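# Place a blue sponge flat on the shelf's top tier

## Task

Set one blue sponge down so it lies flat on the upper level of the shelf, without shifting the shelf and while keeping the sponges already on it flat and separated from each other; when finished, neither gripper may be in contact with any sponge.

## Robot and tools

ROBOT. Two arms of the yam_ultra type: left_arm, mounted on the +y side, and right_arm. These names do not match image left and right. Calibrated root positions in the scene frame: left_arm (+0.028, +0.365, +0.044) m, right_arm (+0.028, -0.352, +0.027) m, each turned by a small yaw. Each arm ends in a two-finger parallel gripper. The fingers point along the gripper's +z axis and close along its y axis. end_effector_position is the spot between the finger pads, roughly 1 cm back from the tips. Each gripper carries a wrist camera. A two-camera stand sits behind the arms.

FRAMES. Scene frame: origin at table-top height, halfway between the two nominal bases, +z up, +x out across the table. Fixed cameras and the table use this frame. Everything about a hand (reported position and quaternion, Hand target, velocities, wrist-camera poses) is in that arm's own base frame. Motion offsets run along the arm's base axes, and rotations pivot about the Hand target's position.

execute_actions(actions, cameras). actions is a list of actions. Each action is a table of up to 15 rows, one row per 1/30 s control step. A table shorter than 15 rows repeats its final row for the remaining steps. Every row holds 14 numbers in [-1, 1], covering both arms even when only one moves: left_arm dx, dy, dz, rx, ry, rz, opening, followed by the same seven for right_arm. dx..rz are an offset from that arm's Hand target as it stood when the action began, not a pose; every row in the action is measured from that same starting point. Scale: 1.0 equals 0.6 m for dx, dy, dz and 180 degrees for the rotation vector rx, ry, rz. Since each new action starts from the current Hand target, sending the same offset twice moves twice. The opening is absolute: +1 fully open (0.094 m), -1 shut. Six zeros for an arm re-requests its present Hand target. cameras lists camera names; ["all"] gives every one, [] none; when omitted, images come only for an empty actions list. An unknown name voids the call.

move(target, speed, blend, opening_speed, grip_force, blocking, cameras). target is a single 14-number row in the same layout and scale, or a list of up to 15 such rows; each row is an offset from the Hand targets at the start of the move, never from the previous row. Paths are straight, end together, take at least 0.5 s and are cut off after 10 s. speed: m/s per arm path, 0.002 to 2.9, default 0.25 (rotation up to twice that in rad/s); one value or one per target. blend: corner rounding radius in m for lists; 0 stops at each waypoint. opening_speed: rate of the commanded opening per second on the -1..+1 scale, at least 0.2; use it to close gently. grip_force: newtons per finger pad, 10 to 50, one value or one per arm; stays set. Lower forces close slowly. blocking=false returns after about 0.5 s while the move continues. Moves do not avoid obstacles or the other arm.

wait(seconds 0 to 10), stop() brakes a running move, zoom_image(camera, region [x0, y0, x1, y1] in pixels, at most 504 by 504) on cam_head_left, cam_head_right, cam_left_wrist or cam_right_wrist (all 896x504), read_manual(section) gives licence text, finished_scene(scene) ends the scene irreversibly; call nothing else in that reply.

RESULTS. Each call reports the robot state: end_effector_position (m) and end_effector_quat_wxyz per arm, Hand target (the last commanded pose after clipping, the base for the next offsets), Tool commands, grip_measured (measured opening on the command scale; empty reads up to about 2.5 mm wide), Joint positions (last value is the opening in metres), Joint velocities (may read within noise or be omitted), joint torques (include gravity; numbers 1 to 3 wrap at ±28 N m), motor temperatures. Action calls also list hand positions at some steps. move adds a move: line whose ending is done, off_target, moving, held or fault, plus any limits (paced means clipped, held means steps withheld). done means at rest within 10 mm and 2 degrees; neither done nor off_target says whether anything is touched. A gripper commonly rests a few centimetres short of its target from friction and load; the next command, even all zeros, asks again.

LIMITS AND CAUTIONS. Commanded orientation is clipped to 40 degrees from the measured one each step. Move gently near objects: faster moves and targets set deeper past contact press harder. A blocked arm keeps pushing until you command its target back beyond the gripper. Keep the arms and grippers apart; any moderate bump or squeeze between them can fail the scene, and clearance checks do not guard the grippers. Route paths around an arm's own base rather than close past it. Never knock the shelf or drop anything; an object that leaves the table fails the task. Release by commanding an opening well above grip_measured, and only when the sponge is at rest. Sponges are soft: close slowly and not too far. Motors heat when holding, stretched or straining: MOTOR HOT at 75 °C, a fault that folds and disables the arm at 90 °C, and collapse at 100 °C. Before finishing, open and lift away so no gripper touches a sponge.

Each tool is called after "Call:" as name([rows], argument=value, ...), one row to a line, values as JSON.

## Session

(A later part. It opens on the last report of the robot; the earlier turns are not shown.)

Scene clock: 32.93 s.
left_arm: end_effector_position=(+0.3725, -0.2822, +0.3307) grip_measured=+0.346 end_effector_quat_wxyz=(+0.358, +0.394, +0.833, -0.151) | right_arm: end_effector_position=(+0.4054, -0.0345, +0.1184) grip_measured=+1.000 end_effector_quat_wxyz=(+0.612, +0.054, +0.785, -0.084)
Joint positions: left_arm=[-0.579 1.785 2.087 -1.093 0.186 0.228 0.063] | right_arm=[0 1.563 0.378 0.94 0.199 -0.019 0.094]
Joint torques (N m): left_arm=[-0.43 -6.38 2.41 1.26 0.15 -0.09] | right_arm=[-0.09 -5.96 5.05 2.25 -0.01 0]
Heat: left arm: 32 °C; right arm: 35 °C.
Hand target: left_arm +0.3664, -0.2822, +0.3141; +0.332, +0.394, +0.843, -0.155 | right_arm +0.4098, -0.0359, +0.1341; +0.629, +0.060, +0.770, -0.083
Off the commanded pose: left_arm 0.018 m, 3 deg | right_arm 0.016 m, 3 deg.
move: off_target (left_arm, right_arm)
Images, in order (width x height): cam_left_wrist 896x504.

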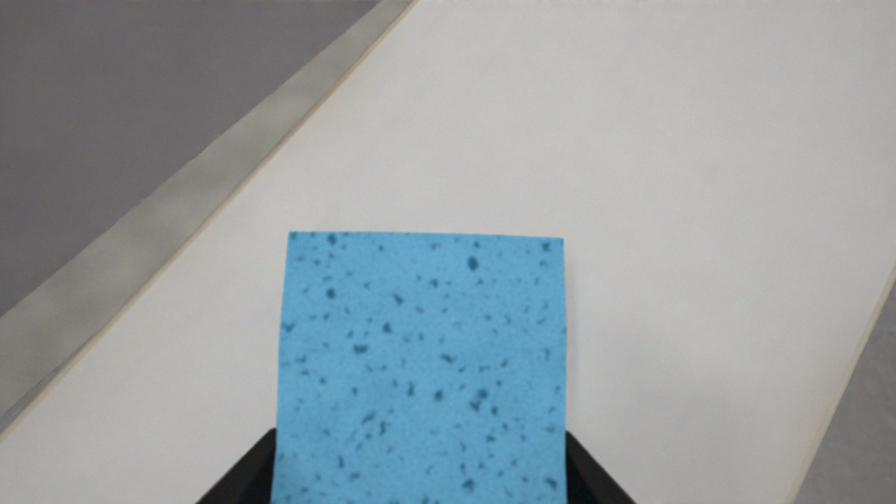

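Call:
move(target=[0,0,0.016,0,0,0,0.3,0,0,0,0,0,0,1], speed=0.05)

Call:
move(target=[0,0,0,0,0,0,0.9,0,0,0,0,0,0,1], opening_speed=0.6, cameras=["all"])

Scene clock: 34.10 s.
left_arm: end_effector_position=(+0.3726, -0.2822, +0.3318) grip_measured=+0.346 end_effector_quat_wxyz=(+0.359, +0.394, +0.833, -0.151) | right_arm: end_effector_position=(+0.4054, -0.0345, +0.1184) grip_measured=+1.000 end_effector_quat_wxyz=(+0.612, +0.054, +0.785, -0.084)
Joint positions: left_arm=[-0.579 1.785 2.09 -1.093 0.186 0.228 0.063] | right_arm=[0 1.563 0.378 0.94 0.199 -0.019 0.094]
Joint torques (N m): left_arm=[-0.43 -4.97 7.2 0.86 0.15 -0.09] | right_arm=[-0.09 -5.96 5.05 2.25 -0.01 0]
Heat: left arm: 32 °C; right arm: 35 °C.
Hand target: left_arm +0.3664, -0.2822, +0.3237; +0.332, +0.394, +0.843, -0.155 | right_arm +0.4098, -0.0359, +0.1341; +0.629, +0.060, +0.770, -0.083
Off the commanded pose: left_arm 0.010 m, 3 deg | right_arm 0.016 m, 3 deg.
move: off_target (left_arm, right_arm)

Scene clock: 35.60 s.
left_arm: end_effector_position=(+0.3750, -0.2790, +0.3269) grip_measured=+0.897 end_effector_quat_wxyz=(+0.351, +0.384, +0.841, -0.152) | right_arm: end_effector_position=(+0.4054, -0.0345, +0.1184) grip_measured=+1.000 end_effector_quat_wxyz=(+0.612, +0.054, +0.785, -0.084)
Joint positions: left_arm=[-0.57 1.793 2.09 -1.102 0.188 0.211 0.089] | right_arm=[0 1.563 0.378 0.94 0.199 -0.019 0.094]
Joint torques (N m): left_arm=[-0.4 -5.53 7.2 0.95 0.14 -0.02] | right_arm=[-0.09 -5.97 5.04 2.25 -0.01 0]
Heat: left arm: 32 °C; right arm: 35 °C.
Hand target: left_arm +0.3664, -0.2822, +0.3237; +0.332, +0.394, +0.843, -0.155 | right_arm +0.4098, -0.0359, +0.1341; +0.629, +0.060, +0.770, -0.083
Off the commanded pose: left_arm 0.010 m, 2 deg | right_arm 0.016 m, 3 deg.
move: off_target (right_arm)

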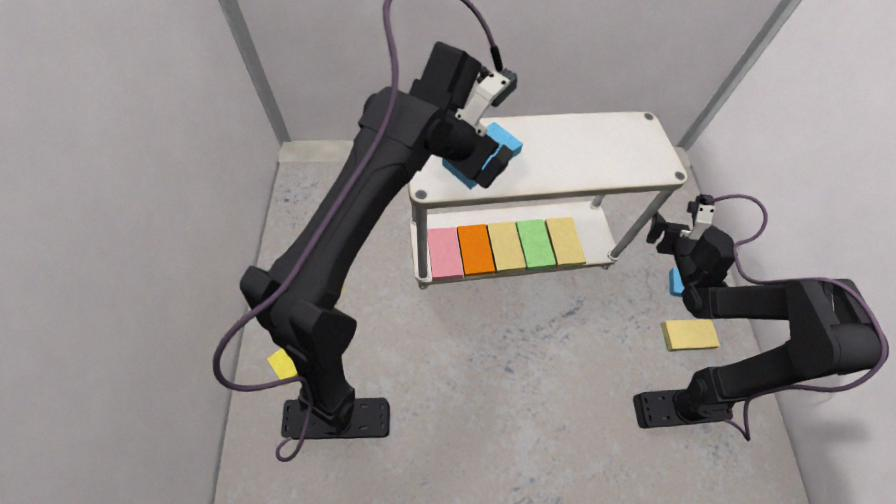

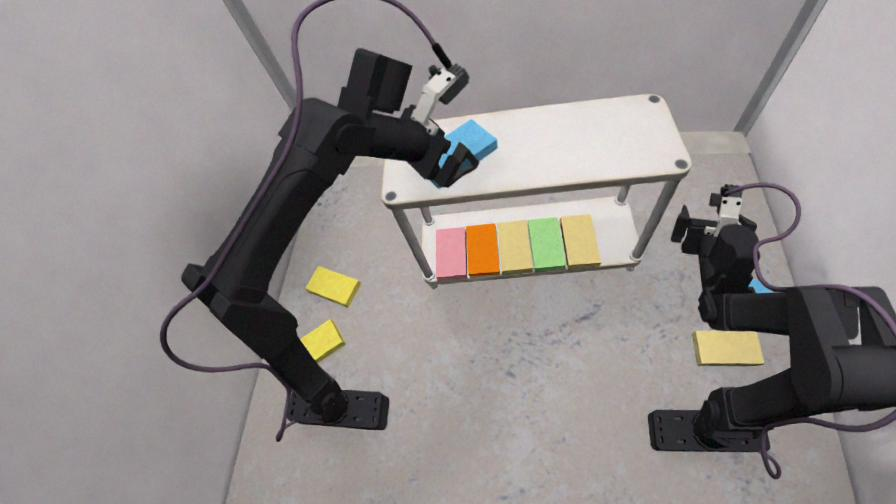

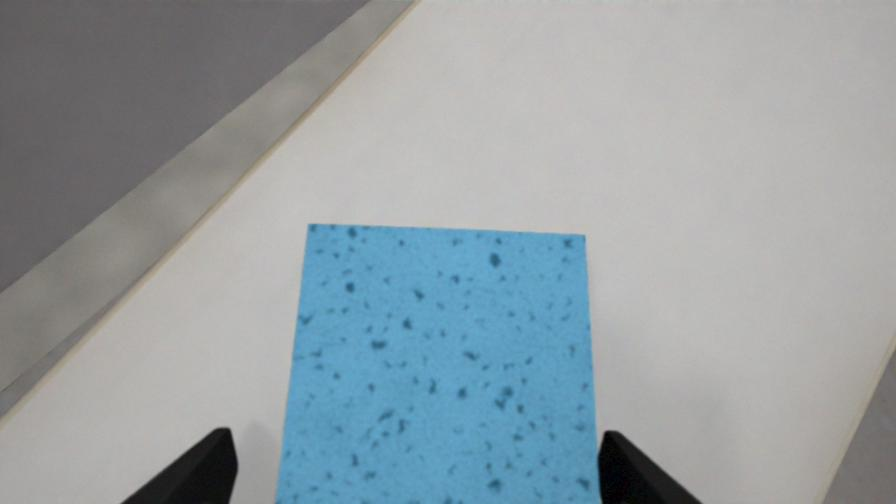

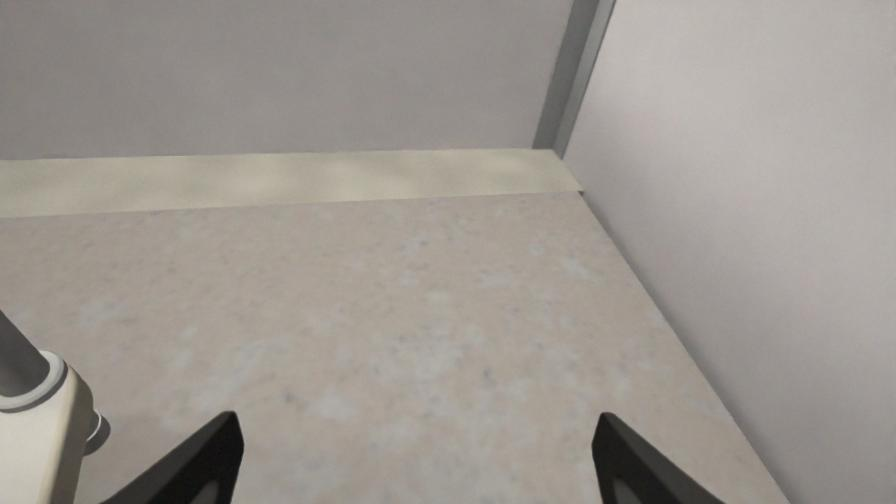

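Call:
move([
  [-0.01,-0.008,0.003,0,0,0,1,0,0,0,0,0,0,1],
  [-0.09,0.08,0.14,0,0,0,1,0,0,0,0,0,0,1],
  [-0.22,0.2,0.2,0,0,0,1,0,0,0,0,0,0,1],
], speed=[0.05,0.1,0.2], blend=[0,0.02,0], cameras=["all"])

Scene clock: 39.70 s.
left_arm: end_effector_position=(+0.2411, -0.1639, +0.4506) grip_measured=+0.998 end_effector_quat_wxyz=(+0.418, +0.373, +0.814, -0.155) | right_arm: end_effector_position=(+0.4054, -0.0345, +0.1184) grip_measured=+1.000 end_effector_quat_wxyz=(+0.612, +0.054, +0.785, -0.084)
Joint positions: left_arm=[-0.427 1.425 2.276 -1.53 0.283 0.297 0.094] | right_arm=[0 1.563 0.378 0.94 0.199 -0.019 0.094]
Joint torques (N m): left_arm=[0.44 -1.61 2.39 1.2 0.31 0.05] | right_arm=[-0.09 -5.96 5.05 2.26 -0.01 0]
Heat: left arm: 32 °C; right arm: 36 °C.
Hand target: left_arm +0.2344, -0.1622, +0.4437; +0.332, +0.394, +0.843, -0.155 | right_arm +0.4098, -0.0359, +0.1341; +0.629, +0.060, +0.770, -0.083
Off the commanded pose: left_arm 0.010 m, 11 deg | right_arm 0.016 m, 3 deg.
joint sent to its limit (left arm) — joint 4 (wrist pitch), lower limit. The joint targets are off in position and orientation.
move: off_target (left_arm, right_arm)

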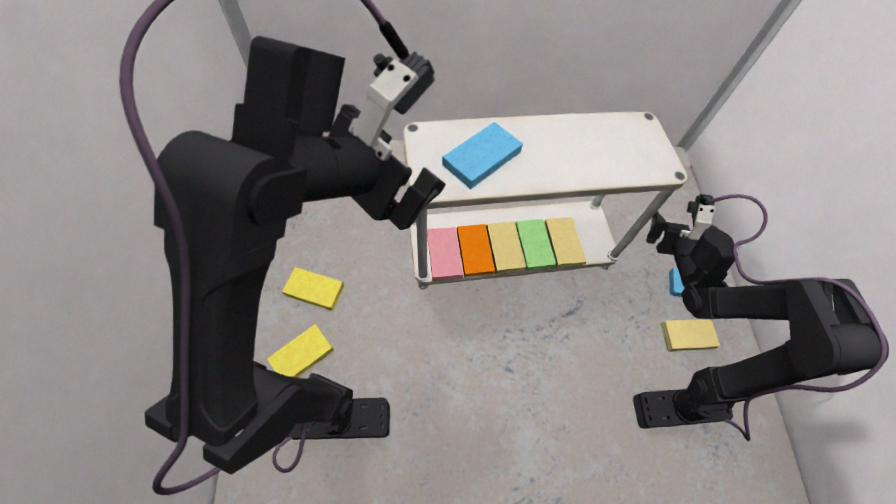

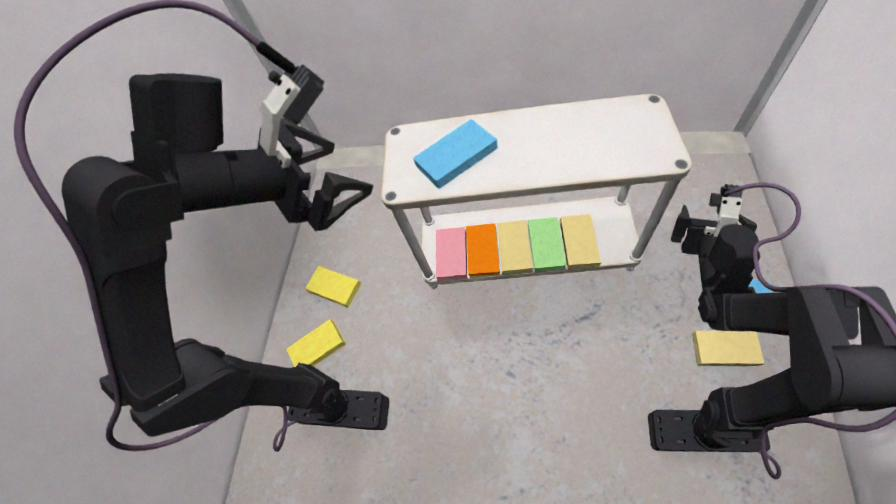

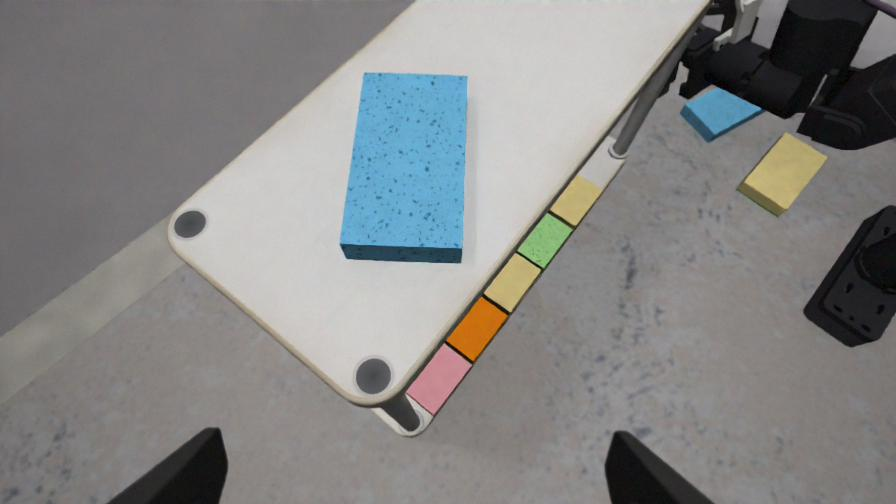

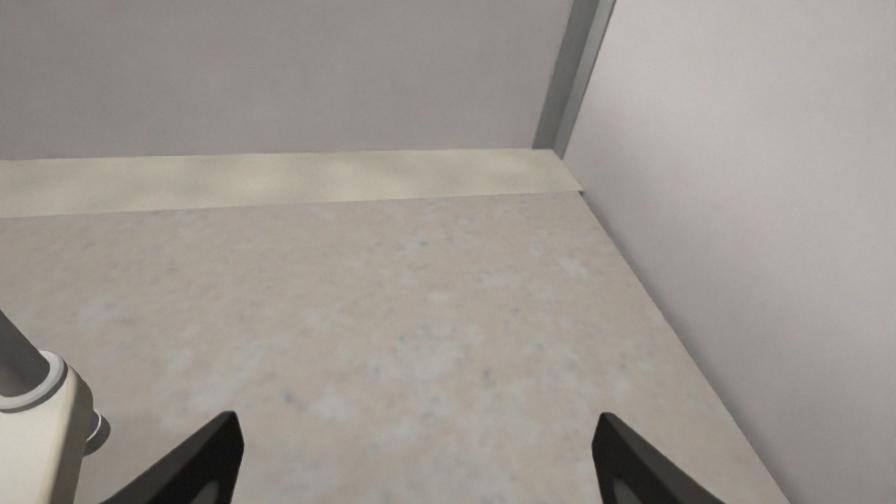

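Perfect.

Call:
finished_scene(scene=2)

The scene is finished: the task was done.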